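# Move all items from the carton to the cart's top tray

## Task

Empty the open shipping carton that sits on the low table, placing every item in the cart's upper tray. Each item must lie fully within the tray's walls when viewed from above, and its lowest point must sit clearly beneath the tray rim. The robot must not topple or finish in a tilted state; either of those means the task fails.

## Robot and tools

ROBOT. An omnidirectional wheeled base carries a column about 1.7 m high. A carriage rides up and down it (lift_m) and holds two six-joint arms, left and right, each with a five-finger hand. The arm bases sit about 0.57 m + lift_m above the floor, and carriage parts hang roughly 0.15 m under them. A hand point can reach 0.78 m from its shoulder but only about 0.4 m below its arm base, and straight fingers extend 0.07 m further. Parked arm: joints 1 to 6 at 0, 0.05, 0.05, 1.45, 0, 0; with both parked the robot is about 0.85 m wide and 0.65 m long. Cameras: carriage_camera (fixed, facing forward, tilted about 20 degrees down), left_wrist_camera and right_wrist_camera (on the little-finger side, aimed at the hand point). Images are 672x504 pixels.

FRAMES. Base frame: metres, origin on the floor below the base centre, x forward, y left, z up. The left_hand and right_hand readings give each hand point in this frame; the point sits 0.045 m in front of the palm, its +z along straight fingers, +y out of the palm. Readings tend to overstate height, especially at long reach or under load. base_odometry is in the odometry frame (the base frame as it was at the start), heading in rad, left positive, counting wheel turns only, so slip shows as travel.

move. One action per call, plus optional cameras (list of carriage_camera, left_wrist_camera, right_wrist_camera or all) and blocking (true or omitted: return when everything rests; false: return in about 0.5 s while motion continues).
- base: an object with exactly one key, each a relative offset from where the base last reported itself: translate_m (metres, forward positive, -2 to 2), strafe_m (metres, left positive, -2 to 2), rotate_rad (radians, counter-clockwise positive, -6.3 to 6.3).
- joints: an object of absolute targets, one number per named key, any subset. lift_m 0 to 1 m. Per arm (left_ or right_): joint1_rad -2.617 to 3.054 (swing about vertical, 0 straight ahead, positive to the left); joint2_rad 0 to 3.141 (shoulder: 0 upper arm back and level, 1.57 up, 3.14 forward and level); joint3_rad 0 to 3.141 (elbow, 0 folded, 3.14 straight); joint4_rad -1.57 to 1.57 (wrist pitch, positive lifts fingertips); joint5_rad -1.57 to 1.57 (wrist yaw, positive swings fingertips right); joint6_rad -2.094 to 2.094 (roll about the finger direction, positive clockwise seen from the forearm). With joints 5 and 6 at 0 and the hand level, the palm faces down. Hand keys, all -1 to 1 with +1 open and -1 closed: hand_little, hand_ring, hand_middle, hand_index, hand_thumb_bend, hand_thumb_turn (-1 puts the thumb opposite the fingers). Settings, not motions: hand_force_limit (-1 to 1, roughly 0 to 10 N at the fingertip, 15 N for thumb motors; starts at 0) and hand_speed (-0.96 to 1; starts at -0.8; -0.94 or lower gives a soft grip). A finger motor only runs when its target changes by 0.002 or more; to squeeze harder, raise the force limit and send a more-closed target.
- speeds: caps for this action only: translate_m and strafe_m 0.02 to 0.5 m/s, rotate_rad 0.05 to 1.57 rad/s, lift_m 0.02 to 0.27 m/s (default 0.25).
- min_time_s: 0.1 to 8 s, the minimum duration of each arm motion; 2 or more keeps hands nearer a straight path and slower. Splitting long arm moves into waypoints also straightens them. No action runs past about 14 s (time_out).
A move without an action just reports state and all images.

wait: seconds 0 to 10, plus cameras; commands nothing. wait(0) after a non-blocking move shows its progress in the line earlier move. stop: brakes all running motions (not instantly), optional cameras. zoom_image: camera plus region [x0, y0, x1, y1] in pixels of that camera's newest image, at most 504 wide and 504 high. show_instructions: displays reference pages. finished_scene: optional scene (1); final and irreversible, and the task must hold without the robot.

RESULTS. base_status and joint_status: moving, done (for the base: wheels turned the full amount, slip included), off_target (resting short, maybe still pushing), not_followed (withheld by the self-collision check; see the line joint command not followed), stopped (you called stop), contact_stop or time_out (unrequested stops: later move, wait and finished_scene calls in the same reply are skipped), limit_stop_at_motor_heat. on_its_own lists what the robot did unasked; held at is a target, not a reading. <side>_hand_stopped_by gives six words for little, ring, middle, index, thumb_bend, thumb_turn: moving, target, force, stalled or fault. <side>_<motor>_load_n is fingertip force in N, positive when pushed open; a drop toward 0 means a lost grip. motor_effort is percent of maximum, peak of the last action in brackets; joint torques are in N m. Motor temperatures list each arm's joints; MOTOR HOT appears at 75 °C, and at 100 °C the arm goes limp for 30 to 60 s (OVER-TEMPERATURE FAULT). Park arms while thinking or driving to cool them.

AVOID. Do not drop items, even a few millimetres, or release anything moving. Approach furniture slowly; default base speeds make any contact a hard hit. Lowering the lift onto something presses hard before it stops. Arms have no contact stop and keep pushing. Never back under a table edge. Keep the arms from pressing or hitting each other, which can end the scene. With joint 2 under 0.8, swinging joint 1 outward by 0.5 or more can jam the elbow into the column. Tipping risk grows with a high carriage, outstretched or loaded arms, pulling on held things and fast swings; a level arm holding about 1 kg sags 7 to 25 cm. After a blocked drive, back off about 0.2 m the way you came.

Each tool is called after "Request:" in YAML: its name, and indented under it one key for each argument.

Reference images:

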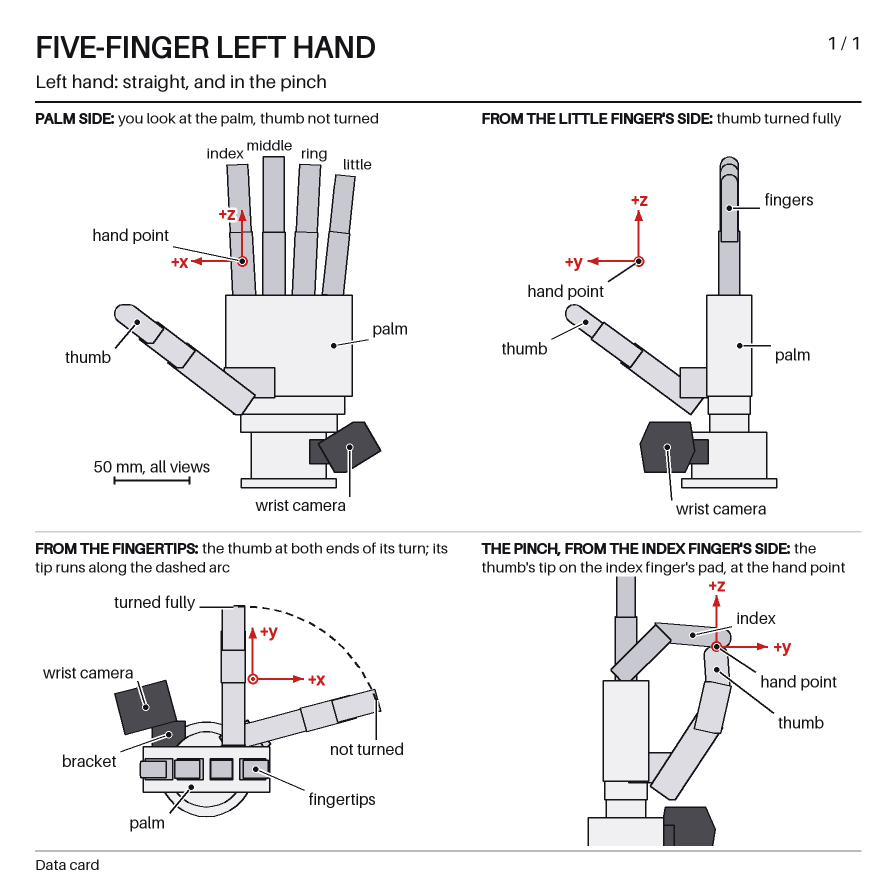

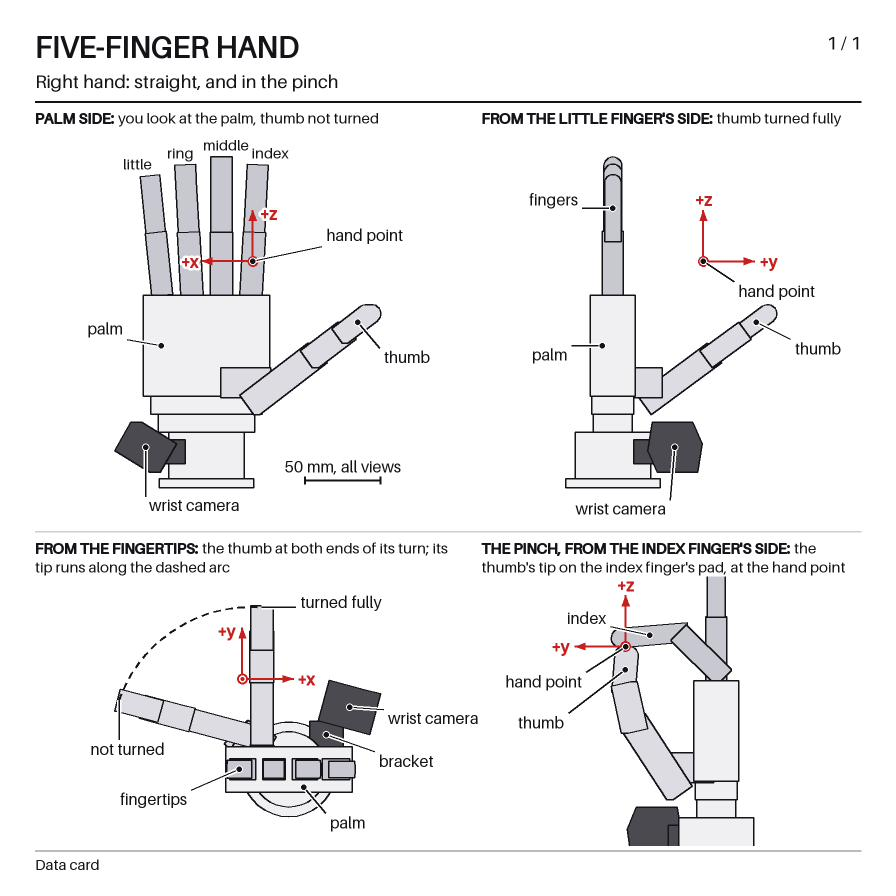

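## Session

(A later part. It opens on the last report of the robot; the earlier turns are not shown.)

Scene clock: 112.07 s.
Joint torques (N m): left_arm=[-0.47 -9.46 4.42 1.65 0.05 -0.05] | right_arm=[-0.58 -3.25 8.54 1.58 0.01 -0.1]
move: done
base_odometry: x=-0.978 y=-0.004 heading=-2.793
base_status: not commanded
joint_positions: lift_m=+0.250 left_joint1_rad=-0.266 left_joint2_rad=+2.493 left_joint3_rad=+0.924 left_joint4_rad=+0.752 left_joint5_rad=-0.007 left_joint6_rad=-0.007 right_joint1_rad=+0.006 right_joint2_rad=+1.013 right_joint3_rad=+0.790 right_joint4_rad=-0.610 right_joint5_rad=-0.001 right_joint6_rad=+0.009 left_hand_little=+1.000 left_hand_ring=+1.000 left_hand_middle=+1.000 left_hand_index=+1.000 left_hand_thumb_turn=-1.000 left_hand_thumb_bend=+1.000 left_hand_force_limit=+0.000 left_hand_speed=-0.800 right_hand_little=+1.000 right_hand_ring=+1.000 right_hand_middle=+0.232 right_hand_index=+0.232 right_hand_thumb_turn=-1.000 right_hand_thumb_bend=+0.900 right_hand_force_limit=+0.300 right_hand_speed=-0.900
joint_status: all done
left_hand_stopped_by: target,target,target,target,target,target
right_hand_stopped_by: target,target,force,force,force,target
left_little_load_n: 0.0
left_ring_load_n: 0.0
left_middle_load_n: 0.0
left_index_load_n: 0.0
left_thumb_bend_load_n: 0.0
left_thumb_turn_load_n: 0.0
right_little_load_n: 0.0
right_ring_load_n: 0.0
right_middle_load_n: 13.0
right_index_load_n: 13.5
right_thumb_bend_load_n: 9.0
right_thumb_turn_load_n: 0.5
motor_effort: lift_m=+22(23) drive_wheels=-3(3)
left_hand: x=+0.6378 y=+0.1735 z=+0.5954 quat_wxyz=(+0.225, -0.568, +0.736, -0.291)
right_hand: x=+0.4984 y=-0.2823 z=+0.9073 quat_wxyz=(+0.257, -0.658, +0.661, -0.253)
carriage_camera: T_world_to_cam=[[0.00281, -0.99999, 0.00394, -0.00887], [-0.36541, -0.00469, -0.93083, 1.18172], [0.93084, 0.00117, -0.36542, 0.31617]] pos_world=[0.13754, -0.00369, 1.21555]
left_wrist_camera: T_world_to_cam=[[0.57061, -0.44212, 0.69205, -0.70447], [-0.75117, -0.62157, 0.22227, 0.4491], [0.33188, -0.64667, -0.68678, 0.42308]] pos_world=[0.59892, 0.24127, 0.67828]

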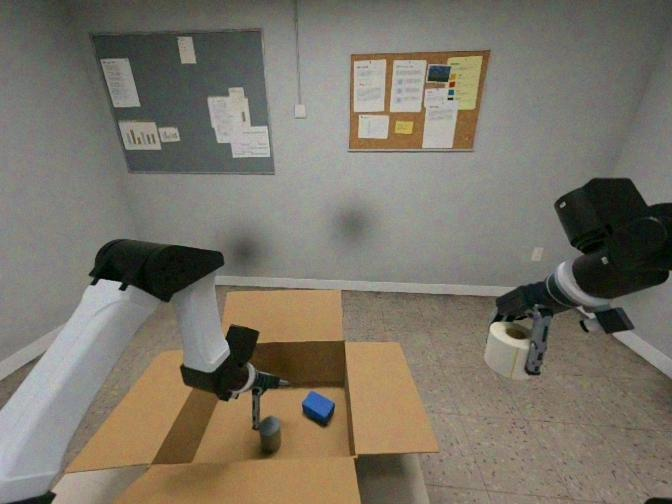

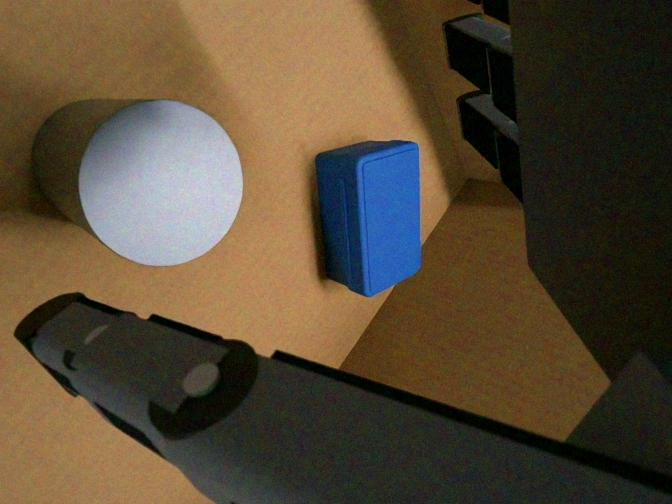

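Request:
move:
  joints: {"left_joint1_rad": -0.293, "left_joint2_rad": 2.949, "left_joint3_rad": 1.245, "left_joint4_rad": 0.929, "left_joint5_rad": 0, "left_joint6_rad": 0}
  min_time_s: 3.5
  cameras: ["carriage_camera", "left_wrist_camera"]

Scene clock: 116.60 s.
Joint torques (N m): left_arm=[-0.66 -5.14 4.07 0.94 -0.2 -0.03] | right_arm=[-0.61 -3.22 8.58 1.59 0 -0.09]
move: off_target
base_odometry: x=-0.978 y=-0.004 heading=-2.793
base_status: not commanded
joint_positions: lift_m=+0.250 left_joint1_rad=-0.282 left_joint2_rad=+2.886 left_joint3_rad=+1.224 left_joint4_rad=+1.001 left_joint5_rad=+0.018 left_joint6_rad=-0.009 right_joint1_rad=+0.006 right_joint2_rad=+1.013 right_joint3_rad=+0.790 right_joint4_rad=-0.610 right_joint5_rad=-0.001 right_joint6_rad=+0.009 left_hand_little=+1.000 left_hand_ring=+1.000 left_hand_middle=+1.000 left_hand_index=+1.000 left_hand_thumb_turn=-1.000 left_hand_thumb_bend=+1.000 left_hand_force_limit=+0.000 left_hand_speed=-0.800 right_hand_little=+1.000 right_hand_ring=+1.000 right_hand_middle=+0.232 right_hand_index=+0.232 right_hand_thumb_turn=-1.000 right_hand_thumb_bend=+0.900 right_hand_force_limit=+0.300 right_hand_speed=-0.900
joint_status: left_joint4_rad off_target (ended at +1.001, target +0.929); the others done
left_hand_stopped_by: target,target,target,target,target,target
right_hand_stopped_by: target,target,force,force,force,target
left_little_load_n: 0.0
left_ring_load_n: -0.5
left_middle_load_n: 0.0
left_index_load_n: 0.0
left_thumb_bend_load_n: 0.5
left_thumb_turn_load_n: -2.5
right_little_load_n: 0.0
right_ring_load_n: 0.0
right_middle_load_n: 12.5
right_index_load_n: 13.0
right_thumb_bend_load_n: 9.0
right_thumb_turn_load_n: 0.5
motor_effort: lift_m=+22(24) drive_wheels=-3(3)
left_hand: x=+0.6884 y=+0.1465 z=+0.5233 quat_wxyz=(+0.256, -0.540, +0.718, -0.357)
right_hand: x=+0.4984 y=-0.2823 z=+0.9073 quat_wxyz=(+0.257, -0.658, +0.661, -0.253)
carriage_camera: T_world_to_cam=[[0.00281, -0.99999, 0.00394, -0.00887], [-0.36541, -0.00469, -0.93083, 1.18172], [0.93084, 0.00117, -0.36542, 0.31617]] pos_world=[0.13754, -0.00369, 1.21555]
left_wrist_camera: T_world_to_cam=[[0.44869, -0.41444, 0.79178, -0.66774], [-0.79791, -0.58482, 0.14605, 0.55303], [0.40252, -0.6973, -0.59309, 0.24912]] pos_world=[0.6406, 0.2204, 0.59568]

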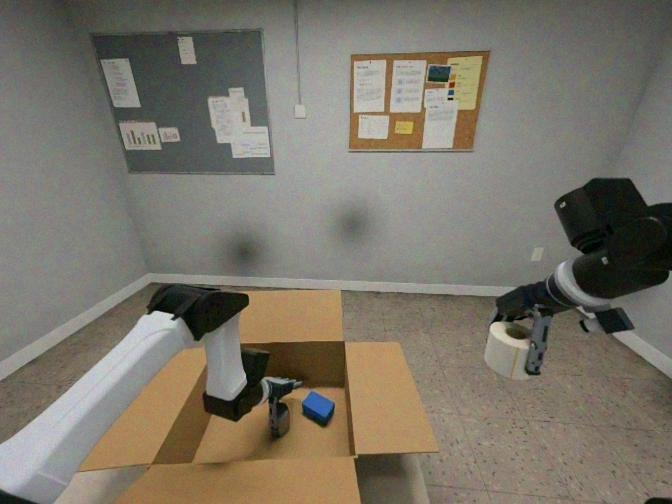

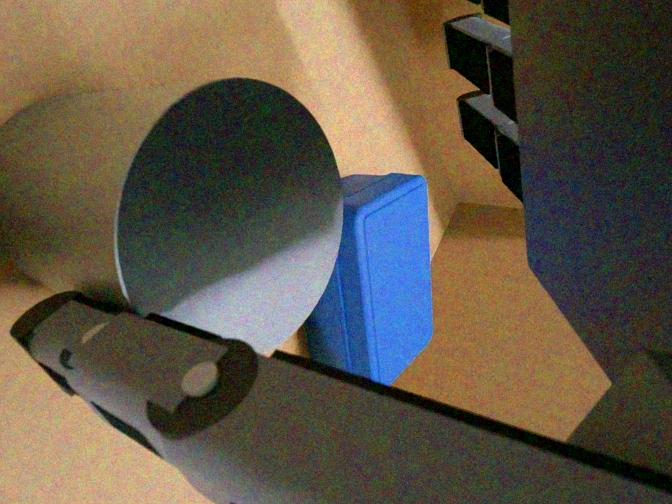

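Request:
move:
  joints: {"left_joint1_rad": -0.285, "left_joint2_rad": 2.50, "left_joint3_rad": 0.95, "left_joint4_rad": 0.769, "left_joint5_rad": 0, "left_joint6_rad": 0}
  min_time_s: 2.5
  cameras: ["carriage_camera", "left_wrist_camera"]

Scene clock: 119.80 s.
Joint torques (N m): left_arm=[0.1 -14.01 1.69 1.46 -0.09 -0.05] | right_arm=[-0.59 -3.28 8.66 1.54 0.01 -0.09]
move: done
base_odometry: x=-0.978 y=-0.004 heading=-2.793
base_status: not commanded
joint_positions: lift_m=+0.250 left_joint1_rad=-0.282 left_joint2_rad=+2.537 left_joint3_rad=+0.958 left_joint4_rad=+0.772 left_joint5_rad=+0.008 left_joint6_rad=-0.008 right_joint1_rad=+0.006 right_joint2_rad=+1.013 right_joint3_rad=+0.790 right_joint4_rad=-0.610 right_joint5_rad=-0.001 right_joint6_rad=+0.009 left_hand_little=+1.000 left_hand_ring=+1.000 left_hand_middle=+1.000 left_hand_index=+1.000 left_hand_thumb_turn=-1.000 left_hand_thumb_bend=+1.000 left_hand_force_limit=+0.000 left_hand_speed=-0.800 right_hand_little=+1.000 right_hand_ring=+1.000 right_hand_middle=+0.232 right_hand_index=+0.232 right_hand_thumb_turn=-1.000 right_hand_thumb_bend=+0.900 right_hand_force_limit=+0.300 right_hand_speed=-0.900
joint_status: all done
left_hand_stopped_by: target,target,target,target,target,target
right_hand_stopped_by: target,target,force,force,force,target
left_little_load_n: 0.0
left_ring_load_n: 0.0
left_middle_load_n: 0.0
left_index_load_n: 0.0
left_thumb_bend_load_n: 0.0
left_thumb_turn_load_n: 0.0
right_little_load_n: -0.5
right_ring_load_n: 0.0
right_middle_load_n: 12.5
right_index_load_n: 13.0
right_thumb_bend_load_n: 9.0
right_thumb_turn_load_n: 0.5
motor_effort: lift_m=+23(24) drive_wheels=-3(3)
left_hand: x=+0.6411 y=+0.1622 z=+0.5874 quat_wxyz=(+0.220, -0.559, +0.740, -0.301)
right_hand: x=+0.4984 y=-0.2823 z=+0.9073 quat_wxyz=(+0.257, -0.658, +0.661, -0.253)
carriage_camera: T_world_to_cam=[[0.00281, -0.99999, 0.00394, -0.00887], [-0.36541, -0.00469, -0.93083, 1.18172], [0.93084, 0.00117, -0.36542, 0.31617]] pos_world=[0.13754, -0.00369, 1.21555]
left_wrist_camera: T_world_to_cam=[[0.55444, -0.44629, 0.70244, -0.70086], [-0.76824, -0.59903, 0.22579, 0.45157], [0.32002, -0.66483, -0.67498, 0.41281]] pos_world=[0.60339, 0.23217, 0.66899]

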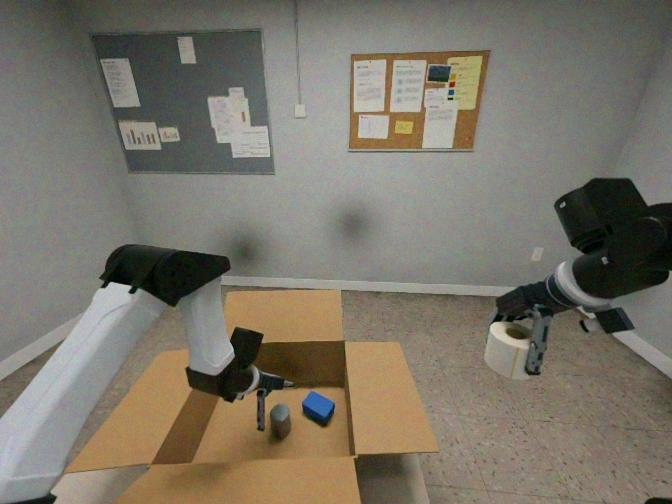

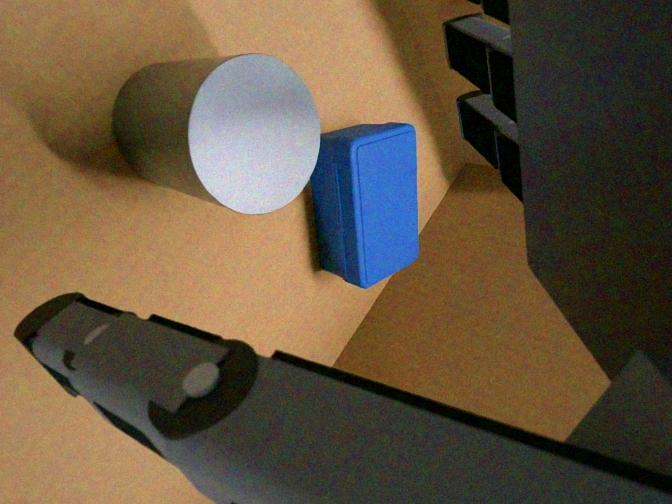

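Request:
zoom_image:
  camera: "carriage_camera"
  region: [220, 370, 360, 470]

Scaled by 3.600 from the camera's image (finer frame: 960x720).

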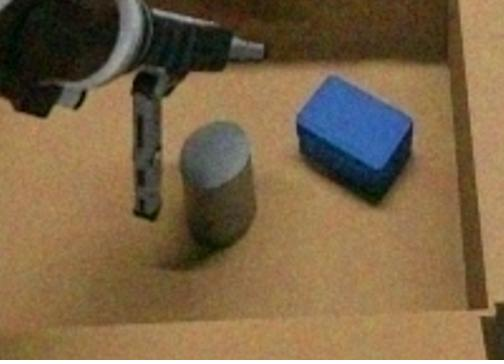

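Request:
move:
  joints: {"lift_m": 0.38}
  speeds: {"lift_m": 0.15}

Request:
move:
  joints: {"left_joint1_rad": -0.311, "left_joint2_rad": 2.951, "left_joint3_rad": 1.318, "left_joint4_rad": 0.855, "left_joint5_rad": 0, "left_joint6_rad": 0}
  min_time_s: 2.5
  cameras: ["carriage_camera", "left_wrist_camera"]

Scene clock: 123.10 s.
Joint torques (N m): left_arm=[0.06 -12.56 1.98 1.55 -0.08 -0.06] | right_arm=[-0.55 -3.1 8.62 1.52 0.02 -0.1]
Motor temperatures (°C): left_arm=[29 36 32 34 29 28] | right_arm=[27 32 39 36 28 28]
move: done
base_odometry: x=-0.978 y=-0.004 heading=-2.793
base_status: not commanded
joint_positions: lift_m=+0.380 left_joint1_rad=-0.282 left_joint2_rad=+2.523 left_joint3_rad=+0.956 left_joint4_rad=+0.765 left_joint5_rad=+0.008 left_joint6_rad=-0.008 right_joint1_rad=+0.006 right_joint2_rad=+1.012 right_joint3_rad=+0.790 right_joint4_rad=-0.607 right_joint5_rad=-0.001 right_joint6_rad=+0.009 left_hand_little=+1.000 left_hand_ring=+1.000 left_hand_middle=+1.000 left_hand_index=+1.000 left_hand_thumb_turn=-1.000 left_hand_thumb_bend=+1.000 left_hand_force_limit=+0.000 left_hand_speed=-0.800 right_hand_little=+1.000 right_hand_ring=+1.000 right_hand_middle=+0.232 right_hand_index=+0.232 right_hand_thumb_turn=-1.000 right_hand_thumb_bend=+0.900 right_hand_force_limit=+0.300 right_hand_speed=-0.900
joint_status: all done
left_hand_stopped_by: target,target,target,target,target,target
right_hand_stopped_by: target,target,force,force,force,target
left_little_load_n: 0.0
left_ring_load_n: 0.0
left_middle_load_n: 0.0
left_index_load_n: 0.0
left_thumb_bend_load_n: 0.0
left_thumb_turn_load_n: 0.0
right_little_load_n: 0.0
right_ring_load_n: 0.0
right_middle_load_n: 12.5
right_index_load_n: 13.5
right_thumb_bend_load_n: 9.0
right_thumb_turn_load_n: 0.5
motor_effort: lift_m=+23(33) drive_wheels=-3(3)
left_hand: x=+0.6430 y=+0.1618 z=+0.7215 quat_wxyz=(+0.221, -0.559, +0.740, -0.303)
right_hand: x=+0.4990 y=-0.2823 z=+1.0376 quat_wxyz=(+0.258, -0.658, +0.660, -0.254)
pictures: none

Scene clock: 125.90 s.
Joint torques (N m): left_arm=[-0.51 -10.55 3.51 1.66 -0.09 -0.06] | right_arm=[-0.62 -3.14 8.76 1.51 0.02 -0.09]
move: done
base_odometry: x=-0.978 y=-0.004 heading=-2.793
base_status: not commanded
joint_positions: lift_m=+0.380 left_joint1_rad=-0.302 left_joint2_rad=+2.943 left_joint3_rad=+1.302 left_joint4_rad=+0.839 left_joint5_rad=+0.007 left_joint6_rad=-0.008 right_joint1_rad=+0.006 right_joint2_rad=+1.012 right_joint3_rad=+0.790 right_joint4_rad=-0.607 right_joint5_rad=-0.001 right_joint6_rad=+0.009 left_hand_little=+1.000 left_hand_ring=+1.000 left_hand_middle=+1.000 left_hand_index=+1.000 left_hand_thumb_turn=-1.000 left_hand_thumb_bend=+1.000 left_hand_force_limit=+0.000 left_hand_speed=-0.800 right_hand_little=+1.000 right_hand_ring=+1.000 right_hand_middle=+0.232 right_hand_index=+0.232 right_hand_thumb_turn=-1.000 right_hand_thumb_bend=+0.900 right_hand_force_limit=+0.300 right_hand_speed=-0.900
joint_status: all done
left_hand_stopped_by: target,target,target,target,target,target
right_hand_stopped_by: target,target,force,force,force,target
left_little_load_n: 0.0
left_ring_load_n: 0.0
left_middle_load_n: 0.0
left_index_load_n: 0.0
left_thumb_bend_load_n: 0.0
left_thumb_turn_load_n: 0.0
right_little_load_n: 0.0
right_ring_load_n: 0.0
right_middle_load_n: 12.5
right_index_load_n: 13.0
right_thumb_bend_load_n: 9.0
right_thumb_turn_load_n: 0.5
motor_effort: lift_m=+24(25) drive_wheels=-3(3)
left_hand: x=+0.6640 y=+0.1462 z=+0.6166 quat_wxyz=(+0.218, -0.551, +0.745, -0.305)
right_hand: x=+0.4990 y=-0.2823 z=+1.0376 quat_wxyz=(+0.258, -0.658, +0.660, -0.254)
carriage_camera: T_world_to_cam=[[0.00281, -0.99999, 0.00394, -0.00938], [-0.36541, -0.00469, -0.93083, 1.30254], [0.93084, 0.00117, -0.36542, 0.3636]] pos_world=[0.13754, -0.00369, 1.34535]
left_wrist_camera: T_world_to_cam=[[0.54252, -0.45675, 0.70502, -0.7334], [-0.78083, -0.58369, 0.22272, 0.46101], [0.30978, -0.67133, -0.67331, 0.42121]] pos_world=[0.62737, 0.21688, 0.69799]

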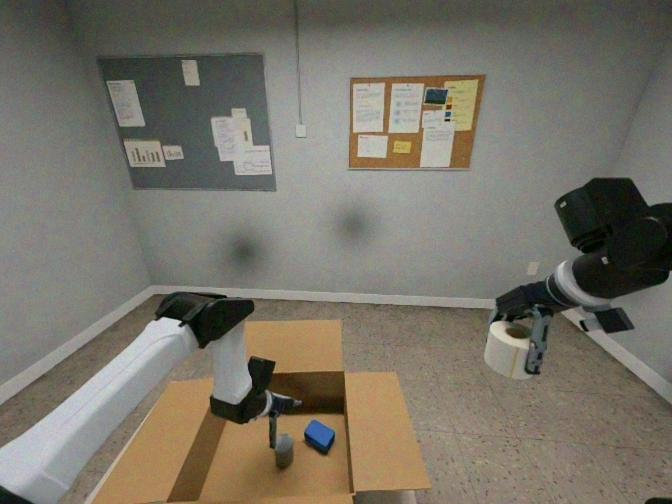

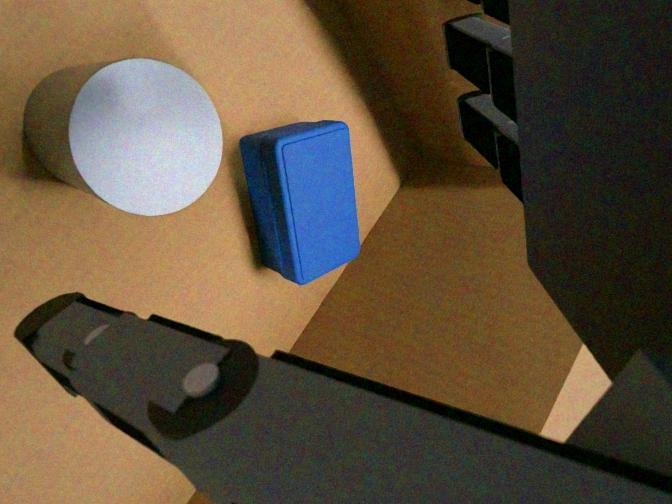

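Request:
move:
  joints: {"lift_m": 0.25}
  speeds: {"lift_m": 0.05}
  cameras: ["left_wrist_camera"]

Scene clock: 129.53 s.
Joint torques (N m): left_arm=[-0.54 -10.67 3.21 1.59 -0.1 -0.06] | right_arm=[-0.64 -3.12 8.64 1.55 0 -0.1]
move: done
base_odometry: x=-0.978 y=-0.004 heading=-2.793
base_status: not commanded
joint_positions: lift_m=+0.250 left_joint1_rad=-0.302 left_joint2_rad=+2.945 left_joint3_rad=+1.305 left_joint4_rad=+0.849 left_joint5_rad=+0.007 left_joint6_rad=-0.007 right_joint1_rad=+0.006 right_joint2_rad=+1.012 right_joint3_rad=+0.790 right_joint4_rad=-0.607 right_joint5_rad=-0.001 right_joint6_rad=+0.009 left_hand_little=+1.000 left_hand_ring=+1.000 left_hand_middle=+1.000 left_hand_index=+1.000 left_hand_thumb_turn=-1.000 left_hand_thumb_bend=+1.000 left_hand_force_limit=+0.000 left_hand_speed=-0.800 right_hand_little=+1.000 right_hand_ring=+1.000 right_hand_middle=+0.232 right_hand_index=+0.232 right_hand_thumb_turn=-1.000 right_hand_thumb_bend=+0.900 right_hand_force_limit=+0.300 right_hand_speed=-0.900
joint_status: all done
left_hand_stopped_by: target,target,target,target,target,target
right_hand_stopped_by: target,target,force,force,force,target
left_little_load_n: 0.0
left_ring_load_n: 0.0
left_middle_load_n: 0.0
left_index_load_n: 0.0
left_thumb_bend_load_n: 0.0
left_thumb_turn_load_n: 0.0
right_little_load_n: 0.0
right_ring_load_n: 0.0
right_middle_load_n: 13.0
right_index_load_n: 13.0
right_thumb_bend_load_n: 9.0
right_thumb_turn_load_n: 0.5
motor_effort: lift_m=+22(28) drive_wheels=-3(3)
left_hand: x=+0.6672 y=+0.1453 z=+0.4882 quat_wxyz=(+0.222, -0.550, +0.744, -0.309)
right_hand: x=+0.4990 y=-0.2823 z=+0.9078 quat_wxyz=(+0.258, -0.658, +0.660, -0.254)
left_wrist_camera: T_world_to_cam=[[0.53445, -0.45459, 0.71254, -0.64364], [-0.78331, -0.58307, 0.21554, 0.49656], [0.31747, -0.67334, -0.66771, 0.3256]] pos_world=[0.62959, 0.21618, 0.56899]

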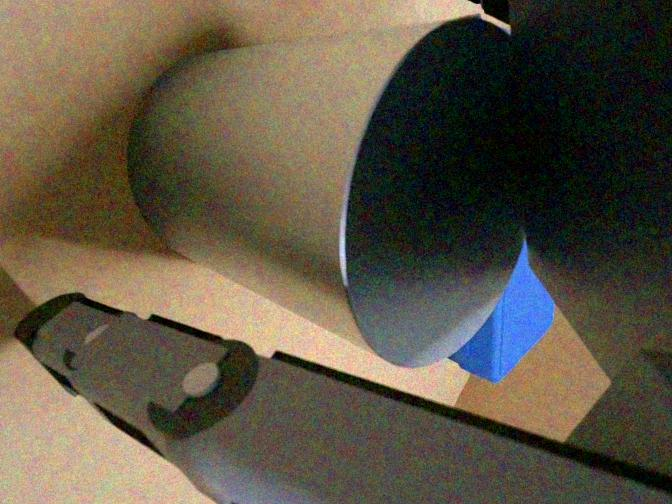

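Request:
move:
  joints: {"lift_m": 0.262}
  speeds: {"lift_m": 0.05}

Request:
move:
  joints: {"left_hand_force_limit": -0.4, "left_hand_speed": -0.9, "left_hand_index": -0.1, "left_hand_middle": -0.1}
  cameras: ["left_wrist_camera"]

Scene clock: 130.70 s.
Joint torques (N m): left_arm=[-0.53 -11.06 3.18 1.56 -0.1 -0.06] | right_arm=[-0.59 -3.25 8.73 1.58 0 -0.09]
move: done
base_odometry: x=-0.978 y=-0.004 heading=-2.793
base_status: not commanded
joint_positions: lift_m=+0.262 left_joint1_rad=-0.302 left_joint2_rad=+2.948 left_joint3_rad=+1.307 left_joint4_rad=+0.850 left_joint5_rad=+0.007 left_joint6_rad=-0.007 right_joint1_rad=+0.006 right_joint2_rad=+1.012 right_joint3_rad=+0.790 right_joint4_rad=-0.607 right_joint5_rad=-0.001 right_joint6_rad=+0.009 left_hand_little=+1.000 left_hand_ring=+1.000 left_hand_middle=+1.000 left_hand_index=+1.000 left_hand_thumb_turn=-1.000 left_hand_thumb_bend=+1.000 left_hand_force_limit=+0.000 left_hand_speed=-0.800 right_hand_little=+1.000 right_hand_ring=+1.000 right_hand_middle=+0.232 right_hand_index=+0.232 right_hand_thumb_turn=-1.000 right_hand_thumb_bend=+0.900 right_hand_force_limit=+0.300 right_hand_speed=-0.900
joint_status: all done
left_hand_stopped_by: target,target,target,target,target,target
right_hand_stopped_by: target,target,force,force,force,target
left_little_load_n: 0.0
left_ring_load_n: 0.0
left_middle_load_n: 0.0
left_index_load_n: 0.0
left_thumb_bend_load_n: 0.0
left_thumb_turn_load_n: 0.0
right_little_load_n: 0.0
right_ring_load_n: 0.0
right_middle_load_n: 13.0
right_index_load_n: 13.5
right_thumb_bend_load_n: 9.0
right_thumb_turn_load_n: 0.5
motor_effort: lift_m=+25(30) drive_wheels=-3(3)
left_hand: x=+0.6665 y=+0.1455 z=+0.4987 quat_wxyz=(+0.221, -0.550, +0.744, -0.308)
right_hand: x=+0.4990 y=-0.2823 z=+0.9195 quat_wxyz=(+0.258, -0.658, +0.660, -0.254)
pictures: none

Scene clock: 134.83 s.
Joint torques (N m): left_arm=[-0.5 -11.07 3.14 1.57 -0.08 -0.07] | right_arm=[-0.61 -3.22 8.69 1.58 0.01 -0.09]
move: off_target
base_odometry: x=-0.978 y=-0.004 heading=-2.793
base_status: not commanded
joint_positions: lift_m=+0.262 left_joint1_rad=-0.302 left_joint2_rad=+2.948 left_joint3_rad=+1.307 left_joint4_rad=+0.850 left_joint5_rad=+0.007 left_joint6_rad=-0.007 right_joint1_rad=+0.006 right_joint2_rad=+1.012 right_joint3_rad=+0.790 right_joint4_rad=-0.607 right_joint5_rad=-0.001 right_joint6_rad=+0.009 left_hand_little=+1.000 left_hand_ring=+1.000 left_hand_middle=+0.107 left_hand_index=-0.005 left_hand_thumb_turn=-1.000 left_hand_thumb_bend=+1.000 left_hand_force_limit=-0.400 left_hand_speed=-0.900 right_hand_little=+1.000 right_hand_ring=+1.000 right_hand_middle=+0.232 right_hand_index=+0.232 right_hand_thumb_turn=-1.000 right_hand_thumb_bend=+0.900 right_hand_force_limit=+0.300 right_hand_speed=-0.900
joint_status: left_hand_middle off_target (ended at +0.107, target -0.100); left_hand_index off_target (ended at -0.005, target -0.100); the others done
left_hand_stopped_by: target,target,force,force,target,target
right_hand_stopped_by: target,target,force,force,force,target
left_little_load_n: 0.0
left_ring_load_n: 0.0
left_middle_load_n: 1.0
left_index_load_n: 3.0
left_thumb_bend_load_n: 0.5
left_thumb_turn_load_n: -0.5
right_little_load_n: 0.0
right_ring_load_n: 0.0
right_middle_load_n: 13.0
right_index_load_n: 13.0
right_thumb_bend_load_n: 9.0
right_thumb_turn_load_n: 0.5
motor_effort: lift_m=+25(26) drive_wheels=-3(3)
left_hand: x=+0.6667 y=+0.1454 z=+0.4988 quat_wxyz=(+0.222, -0.550, +0.744, -0.309)
right_hand: x=+0.4990 y=-0.2823 z=+0.9195 quat_wxyz=(+0.258, -0.658, +0.660, -0.254)
left_wrist_camera: T_world_to_cam=[[0.53497, -0.45479, 0.71202, -0.65089], [-0.78316, -0.58312, 0.21596, 0.49366], [0.31698, -0.67315, -0.66812, 0.33355]] pos_world=[0.62909, 0.21638, 0.57969]

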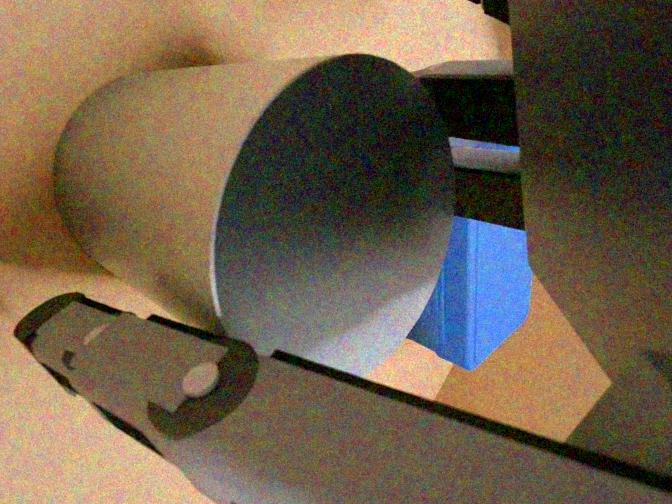

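Request:
move:
  joints: {"left_hand_force_limit": -0.4, "left_hand_speed": -0.9, "left_hand_thumb_bend": 0.3}

Request:
move:
  joints: {"left_hand_force_limit": 0.3, "left_hand_speed": -0.9, "left_hand_thumb_bend": 0.2, "left_hand_index": -0.2, "left_hand_middle": -0.2}
  cameras: ["left_wrist_camera"]

Scene clock: 138.17 s.
Joint torques (N m): left_arm=[-0.53 -11.04 3.1 1.55 -0.09 -0.03] | right_arm=[-0.53 -3.21 8.66 1.57 0.01 -0.1]
move: off_target
base_odometry: x=-0.978 y=-0.004 heading=-2.793
base_status: not commanded
joint_positions: lift_m=+0.262 left_joint1_rad=-0.302 left_joint2_rad=+2.948 left_joint3_rad=+1.307 left_joint4_rad=+0.852 left_joint5_rad=+0.007 left_joint6_rad=-0.007 right_joint1_rad=+0.006 right_joint2_rad=+1.012 right_joint3_rad=+0.790 right_joint4_rad=-0.607 right_joint5_rad=-0.001 right_joint6_rad=+0.009 left_hand_little=+1.000 left_hand_ring=+1.000 left_hand_middle=+0.107 left_hand_index=-0.005 left_hand_thumb_turn=-1.000 left_hand_thumb_bend=+0.807 left_hand_force_limit=-0.400 left_hand_speed=-0.900 right_hand_little=+1.000 right_hand_ring=+1.000 right_hand_middle=+0.232 right_hand_index=+0.232 right_hand_thumb_turn=-1.000 right_hand_thumb_bend=+0.900 right_hand_force_limit=+0.300 right_hand_speed=-0.900
joint_status: left_hand_thumb_bend off_target (ended at +0.807, target +0.300); the others done
left_hand_stopped_by: target,target,force,force,force,target
right_hand_stopped_by: target,target,force,force,force,target
left_little_load_n: 0.0
left_ring_load_n: 0.0
left_middle_load_n: 2.5
left_index_load_n: 4.0
left_thumb_bend_load_n: 4.5
left_thumb_turn_load_n: -1.0
right_little_load_n: 0.0
right_ring_load_n: 0.0
right_middle_load_n: 12.5
right_index_load_n: 13.0
right_thumb_bend_load_n: 9.0
right_thumb_turn_load_n: 0.5
motor_effort: lift_m=+24(25) drive_wheels=-3(3)
left_hand: x=+0.6670 y=+0.1453 z=+0.4991 quat_wxyz=(+0.222, -0.550, +0.743, -0.309)
right_hand: x=+0.4990 y=-0.2823 z=+0.9195 quat_wxyz=(+0.258, -0.658, +0.660, -0.254)
pictures: none

Scene clock: 138.80 s.
Joint torques (N m): left_arm=[-0.61 -11.04 3.21 1.55 -0.08 -0.06] | right_arm=[-0.66 -3.17 8.65 1.57 0.01 -0.11]
move: off_target
base_odometry: x=-0.978 y=-0.004 heading=-2.793
base_status: not commanded
joint_positions: lift_m=+0.262 left_joint1_rad=-0.302 left_joint2_rad=+2.948 left_joint3_rad=+1.307 left_joint4_rad=+0.852 left_joint5_rad=+0.007 left_joint6_rad=-0.007 right_joint1_rad=+0.006 right_joint2_rad=+1.012 right_joint3_rad=+0.790 right_joint4_rad=-0.607 right_joint5_rad=-0.001 right_joint6_rad=+0.009 left_hand_little=+1.000 left_hand_ring=+1.000 left_hand_middle=+0.091 left_hand_index=-0.021 left_hand_thumb_turn=-1.000 left_hand_thumb_bend=+0.780 left_hand_force_limit=+0.300 left_hand_speed=-0.900 right_hand_little=+1.000 right_hand_ring=+1.000 right_hand_middle=+0.232 right_hand_index=+0.232 right_hand_thumb_turn=-1.000 right_hand_thumb_bend=+0.900 right_hand_force_limit=+0.300 right_hand_speed=-0.900
joint_status: left_hand_middle off_target (ended at +0.091, target -0.200); left_hand_index off_target (ended at -0.021, target -0.200); left_hand_thumb_bend off_target (ended at +0.780, target +0.200); the others done
left_hand_stopped_by: target,target,force,force,force,target
right_hand_stopped_by: target,target,force,force,force,target
left_little_load_n: 0.0
left_ring_load_n: 0.0
left_middle_load_n: 7.5
left_index_load_n: 8.0
left_thumb_bend_load_n: 10.5
left_thumb_turn_load_n: -1.0
right_little_load_n: 0.0
right_ring_load_n: 0.0
right_middle_load_n: 13.0
right_index_load_n: 13.5
right_thumb_bend_load_n: 9.0
right_thumb_turn_load_n: 0.5
motor_effort: lift_m=+24(25) drive_wheels=-3(3)
left_hand: x=+0.6671 y=+0.1453 z=+0.4991 quat_wxyz=(+0.222, -0.550, +0.743, -0.309)
right_hand: x=+0.4990 y=-0.2823 z=+0.9195 quat_wxyz=(+0.258, -0.658, +0.660, -0.254)
left_wrist_camera: T_world_to_cam=[[0.53368, -0.45443, 0.71322, -0.65112], [-0.78356, -0.58298, 0.21486, 0.49468], [0.31816, -0.67352, -0.6672, 0.33225]] pos_world=[0.62939, 0.21627, 0.57979]

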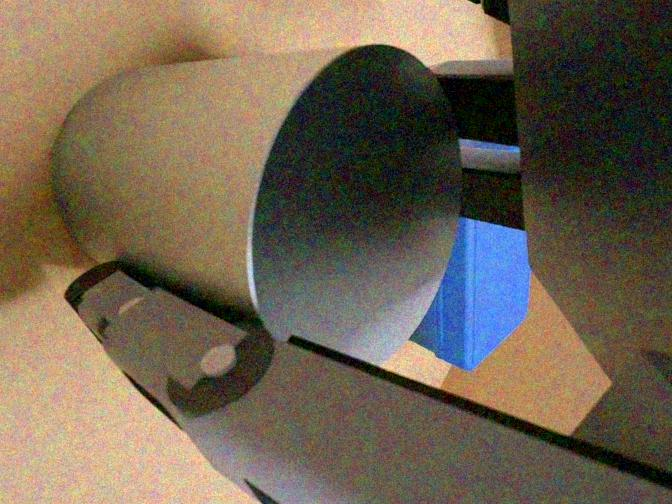

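Request:
move:
  joints: {"lift_m": 0.31}
  speeds: {"lift_m": 0.03}
  cameras: ["left_wrist_camera", "carriage_camera"]

Scene clock: 140.93 s.
Joint torques (N m): left_arm=[-0.5 -11.07 3.18 1.57 -0.1 -0.05] | right_arm=[-0.61 -3.21 8.65 1.54 0.01 -0.09]
move: done
base_odometry: x=-0.978 y=-0.004 heading=-2.793
base_status: not commanded
joint_positions: lift_m=+0.310 left_joint1_rad=-0.302 left_joint2_rad=+2.948 left_joint3_rad=+1.308 left_joint4_rad=+0.850 left_joint5_rad=+0.007 left_joint6_rad=-0.007 right_joint1_rad=+0.006 right_joint2_rad=+1.012 right_joint3_rad=+0.790 right_joint4_rad=-0.606 right_joint5_rad=-0.001 right_joint6_rad=+0.009 left_hand_little=+1.000 left_hand_ring=+1.000 left_hand_middle=+0.091 left_hand_index=-0.021 left_hand_thumb_turn=-1.000 left_hand_thumb_bend=+0.780 left_hand_force_limit=+0.300 left_hand_speed=-0.900 right_hand_little=+1.000 right_hand_ring=+1.000 right_hand_middle=+0.232 right_hand_index=+0.232 right_hand_thumb_turn=-1.000 right_hand_thumb_bend=+0.900 right_hand_force_limit=+0.300 right_hand_speed=-0.900
joint_status: all done
left_hand_stopped_by: target,target,force,force,force,target
right_hand_stopped_by: target,target,force,force,force,target
left_little_load_n: 0.0
left_ring_load_n: 0.0
left_middle_load_n: 7.5
left_index_load_n: 8.0
left_thumb_bend_load_n: 10.0
left_thumb_turn_load_n: -1.0
right_little_load_n: 0.0
right_ring_load_n: 0.0
right_middle_load_n: 12.5
right_index_load_n: 13.5
right_thumb_bend_load_n: 9.0
right_thumb_turn_load_n: 0.5
motor_effort: lift_m=+24(32) drive_wheels=-3(3)
left_hand: x=+0.6671 y=+0.1453 z=+0.5469 quat_wxyz=(+0.222, -0.550, +0.744, -0.309)
right_hand: x=+0.4992 y=-0.2823 z=+0.9677 quat_wxyz=(+0.259, -0.658, +0.660, -0.254)
pictures: carriage_camera, left_wrist_camera
carriage_camera: T_world_to_cam=[[0.00281, -0.99999, 0.00394, -0.0091], [-0.36541, -0.00469, -0.93083, 1.23729], [0.93084, 0.00117, -0.36542, 0.33798]] pos_world=[0.13754, -0.00369, 1.27525]
left_wrist_camera: T_world_to_cam=[[0.53445, -0.45459, 0.71254, -0.68536], [-0.78331, -0.58307, 0.21554, 0.48389], [0.31747, -0.67334, -0.66771, 0.36489]] pos_world=[0.62949, 0.21627, 0.62769]

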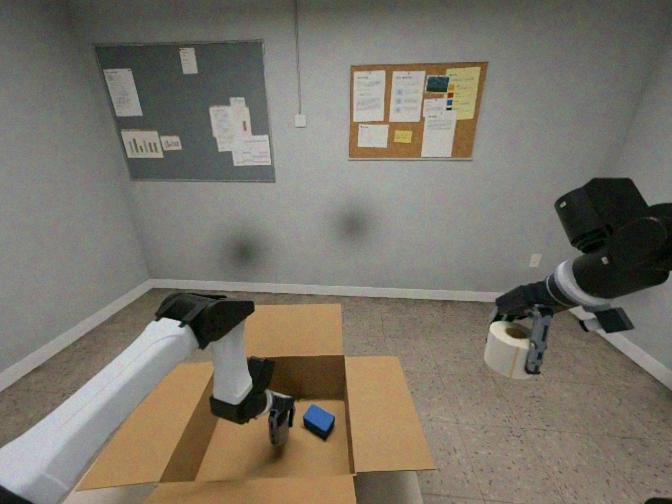

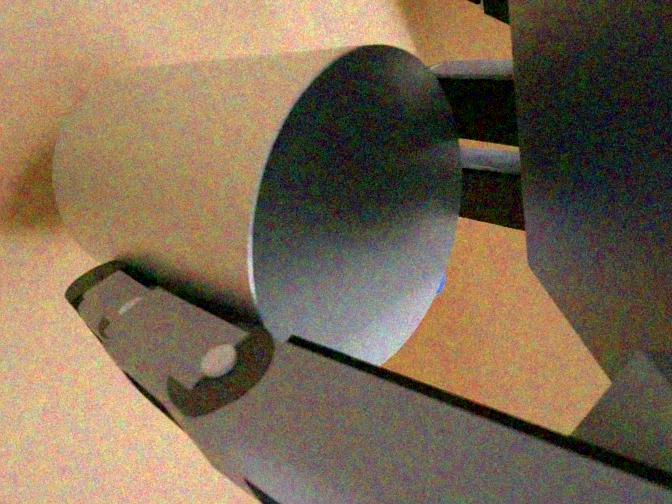

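Request:
move:
  joints: {"lift_m": 0.5}
  speeds: {"lift_m": 0.12}

Request:
move:
  joints: {"left_joint1_rad": 0.0, "left_joint2_rad": 1.0, "left_joint3_rad": 0.8, "left_joint4_rad": -0.585, "left_joint5_rad": 0, "left_joint6_rad": 0}
  min_time_s: 4
  cameras: ["carriage_camera"]

Request:
move:
  base: {"translate_m": -0.5}
  speeds: {"translate_m": 0.3}

Request:
move:
  base: {"rotate_rad": 3.081}
  speeds: {"rotate_rad": 0.7}
  cameras: ["carriage_camera"]

Scene clock: 147.33 s.
Joint torques (N m): left_arm=[-0.53 -11.77 3 1.59 -0.09 -0.04] | right_arm=[-0.57 -3.12 8.77 1.55 0.03 -0.09]
move: done
base_odometry: x=-0.978 y=-0.004 heading=-2.793
base_status: not commanded
joint_positions: lift_m=+0.500 left_joint1_rad=-0.302 left_joint2_rad=+2.954 left_joint3_rad=+1.308 left_joint4_rad=+0.847 left_joint5_rad=+0.007 left_joint6_rad=-0.007 right_joint1_rad=+0.006 right_joint2_rad=+1.011 right_joint3_rad=+0.789 right_joint4_rad=-0.607 right_joint5_rad=-0.001 right_joint6_rad=+0.009 left_hand_little=+1.000 left_hand_ring=+1.000 left_hand_middle=+0.091 left_hand_index=-0.021 left_hand_thumb_turn=-1.000 left_hand_thumb_bend=+0.780 left_hand_force_limit=+0.300 left_hand_speed=-0.900 right_hand_little=+1.000 right_hand_ring=+1.000 right_hand_middle=+0.232 right_hand_index=+0.232 right_hand_thumb_turn=-1.000 right_hand_thumb_bend=+0.900 right_hand_force_limit=+0.300 right_hand_speed=-0.900
joint_status: all done
left_hand_stopped_by: target,target,force,force,force,target
right_hand_stopped_by: target,target,force,force,force,target
left_little_load_n: 0.0
left_ring_load_n: 0.0
left_middle_load_n: 8.0
left_index_load_n: 8.0
left_thumb_bend_load_n: 10.0
left_thumb_turn_load_n: -1.0
right_little_load_n: 0.0
right_ring_load_n: 0.0
right_middle_load_n: 13.0
right_index_load_n: 13.5
right_thumb_bend_load_n: 8.5
right_thumb_turn_load_n: 0.5
motor_effort: lift_m=+24(31) drive_wheels=-3(3)
left_hand: x=+0.6642 y=+0.1462 z=+0.7341 quat_wxyz=(+0.220, -0.551, +0.745, -0.306)
right_hand: x=+0.4991 y=-0.2823 z=+1.1577 quat_wxyz=(+0.259, -0.658, +0.660, -0.254)
pictures: none

Scene clock: 151.63 s.
Joint torques (N m): left_arm=[1.26 -3.7 5.11 1.51 -0.1 -0.07] | right_arm=[-0.55 -3.17 8.73 1.56 0 -0.08]
move: done
base_odometry: x=-0.978 y=-0.004 heading=-2.793
base_status: not commanded
joint_positions: lift_m=+0.500 left_joint1_rad=-0.010 left_joint2_rad=+1.012 left_joint3_rad=+0.811 left_joint4_rad=-0.585 left_joint5_rad=+0.006 left_joint6_rad=-0.007 right_joint1_rad=+0.006 right_joint2_rad=+1.011 right_joint3_rad=+0.789 right_joint4_rad=-0.607 right_joint5_rad=-0.001 right_joint6_rad=+0.009 left_hand_little=+1.000 left_hand_ring=+1.000 left_hand_middle=+0.091 left_hand_index=-0.021 left_hand_thumb_turn=-1.000 left_hand_thumb_bend=+0.780 left_hand_force_limit=+0.300 left_hand_speed=-0.900 right_hand_little=+1.000 right_hand_ring=+1.000 right_hand_middle=+0.232 right_hand_index=+0.232 right_hand_thumb_turn=-1.000 right_hand_thumb_bend=+0.900 right_hand_force_limit=+0.300 right_hand_speed=-0.900
joint_status: all done
left_hand_stopped_by: target,target,force,force,force,target
right_hand_stopped_by: target,target,force,force,force,target
left_little_load_n: 0.0
left_ring_load_n: 0.0
left_middle_load_n: 8.0
left_index_load_n: 8.0
left_thumb_bend_load_n: 10.0
left_thumb_turn_load_n: -1.0
right_little_load_n: -0.5
right_ring_load_n: 0.0
right_middle_load_n: 13.0
right_index_load_n: 13.5
right_thumb_bend_load_n: 9.0
right_thumb_turn_load_n: 0.5
motor_effort: lift_m=+23(25) drive_wheels=-3(3)
left_hand: x=+0.5087 y=+0.2802 z=+1.1691 quat_wxyz=(+0.266, -0.652, +0.655, -0.275)
right_hand: x=+0.4991 y=-0.2823 z=+1.1577 quat_wxyz=(+0.259, -0.658, +0.660, -0.254)
carriage_camera: T_world_to_cam=[[0.00281, -0.99999, 0.00394, -0.00985], [-0.36541, -0.00469, -0.93083, 1.41424], [0.93084, 0.00117, -0.36542, 0.40745]] pos_world=[0.13754, -0.00369, 1.46535]

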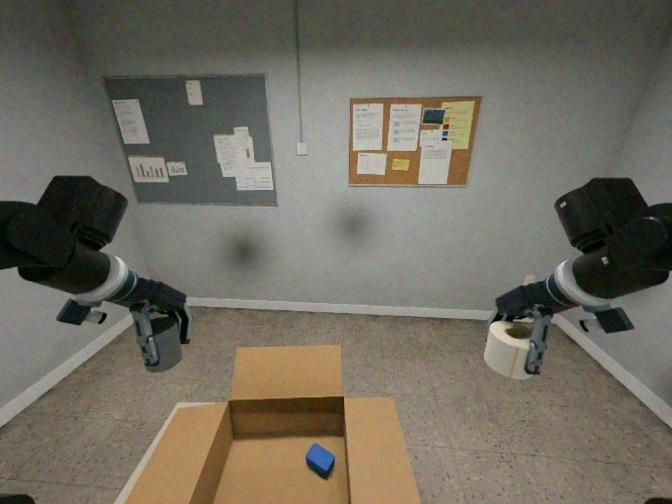

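Scene clock: 154.80 s.
Joint torques (N m): left_arm=[1.21 -3.22 5.07 1.57 -0.09 -0.05] | right_arm=[-0.64 -3.11 8.65 1.57 0 -0.11]
move: done
base_odometry: x=-0.508 y=+0.167 heading=-2.793
base_status: done
joint_positions: lift_m=+0.500 left_joint1_rad=-0.010 left_joint2_rad=+1.009 left_joint3_rad=+0.811 left_joint4_rad=-0.590 left_joint5_rad=+0.006 left_joint6_rad=-0.007 right_joint1_rad=+0.006 right_joint2_rad=+1.011 right_joint3_rad=+0.789 right_joint4_rad=-0.607 right_joint5_rad=-0.001 right_joint6_rad=+0.009 left_hand_little=+1.000 left_hand_ring=+1.000 left_hand_middle=+0.091 left_hand_index=-0.021 left_hand_thumb_turn=-1.000 left_hand_thumb_bend=+0.780 left_hand_force_limit=+0.300 left_hand_speed=-0.900 right_hand_little=+1.000 right_hand_ring=+1.000 right_hand_middle=+0.232 right_hand_index=+0.232 right_hand_thumb_turn=-1.000 right_hand_thumb_bend=+0.900 right_hand_force_limit=+0.300 right_hand_speed=-0.900
joint_status: not commanded
left_hand_stopped_by: target,target,force,force,force,target
right_hand_stopped_by: target,target,force,force,force,target
left_little_load_n: 0.0
left_ring_load_n: 0.0
left_middle_load_n: 8.0
left_index_load_n: 8.0
left_thumb_bend_load_n: 9.5
left_thumb_turn_load_n: -1.0
right_little_load_n: 0.0
right_ring_load_n: 0.0
right_middle_load_n: 12.5
right_index_load_n: 13.5
right_thumb_bend_load_n: 9.0
right_thumb_turn_load_n: 0.5
motor_effort: lift_m=+24(25) drive_wheels=-3(15)
left_hand: x=+0.5075 y=+0.2802 z=+1.1692 quat_wxyz=(+0.265, -0.652, +0.655, -0.274)
right_hand: x=+0.4991 y=-0.2823 z=+1.1577 quat_wxyz=(+0.259, -0.658, +0.660, -0.254)
pictures: none

Scene clock: 160.37 s.
Joint torques (N m): left_arm=[1.17 -3.22 5.05 1.58 -0.06 -0.04] | right_arm=[-0.65 -3.25 8.69 1.56 -0.03 -0.1]
move: done
base_odometry: x=-0.508 y=+0.167 heading=+0.287
base_status: done
joint_positions: lift_m=+0.500 left_joint1_rad=-0.009 left_joint2_rad=+1.009 left_joint3_rad=+0.811 left_joint4_rad=-0.591 left_joint5_rad=+0.003 left_joint6_rad=-0.007 right_joint1_rad=+0.006 right_joint2_rad=+1.011 right_joint3_rad=+0.789 right_joint4_rad=-0.607 right_joint5_rad=+0.001 right_joint6_rad=+0.009 left_hand_little=+1.000 left_hand_ring=+1.000 left_hand_middle=+0.091 left_hand_index=-0.021 left_hand_thumb_turn=-1.000 left_hand_thumb_bend=+0.780 left_hand_force_limit=+0.300 left_hand_speed=-0.900 right_hand_little=+1.000 right_hand_ring=+1.000 right_hand_middle=+0.232 right_hand_index=+0.232 right_hand_thumb_turn=-1.000 right_hand_thumb_bend=+0.900 right_hand_force_limit=+0.300 right_hand_speed=-0.900
joint_status: not commanded
left_hand_stopped_by: target,target,force,force,force,target
right_hand_stopped_by: target,target,force,force,force,target
left_little_load_n: 0.0
left_ring_load_n: 0.0
left_middle_load_n: 8.0
left_index_load_n: 8.0
left_thumb_bend_load_n: 9.5
left_thumb_turn_load_n: -1.0
right_little_load_n: 0.0
right_ring_load_n: 0.0
right_middle_load_n: 13.0
right_index_load_n: 13.0
right_thumb_bend_load_n: 9.0
right_thumb_turn_load_n: 0.5
motor_effort: lift_m=+24(25) drive_wheels=+6(19)
left_hand: x=+0.5074 y=+0.2812 z=+1.1690 quat_wxyz=(+0.266, -0.653, +0.655, -0.272)
right_hand: x=+0.4991 y=-0.2827 z=+1.1576 quat_wxyz=(+0.258, -0.658, +0.660, -0.255)
carriage_camera: T_world_to_cam=[[0.00281, -0.99999, 0.00394, -0.00985], [-0.36541, -0.00469, -0.93083, 1.41424], [0.93084, 0.00117, -0.36542, 0.40745]] pos_world=[0.13754, -0.00369, 1.46535]

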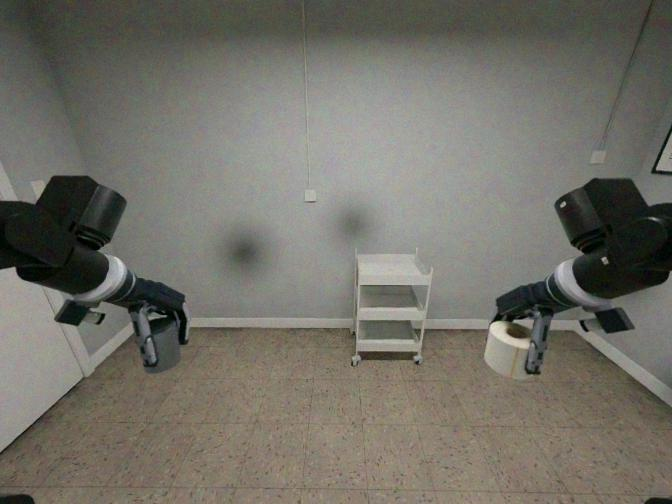

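Request:
zoom_image:
  camera: "carriage_camera"
  region: [320, 230, 470, 380]

Scaled by 3.360 from the camera's image (finer frame: 960x720).

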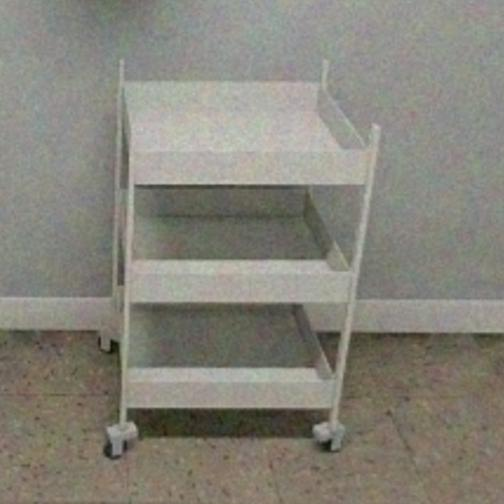

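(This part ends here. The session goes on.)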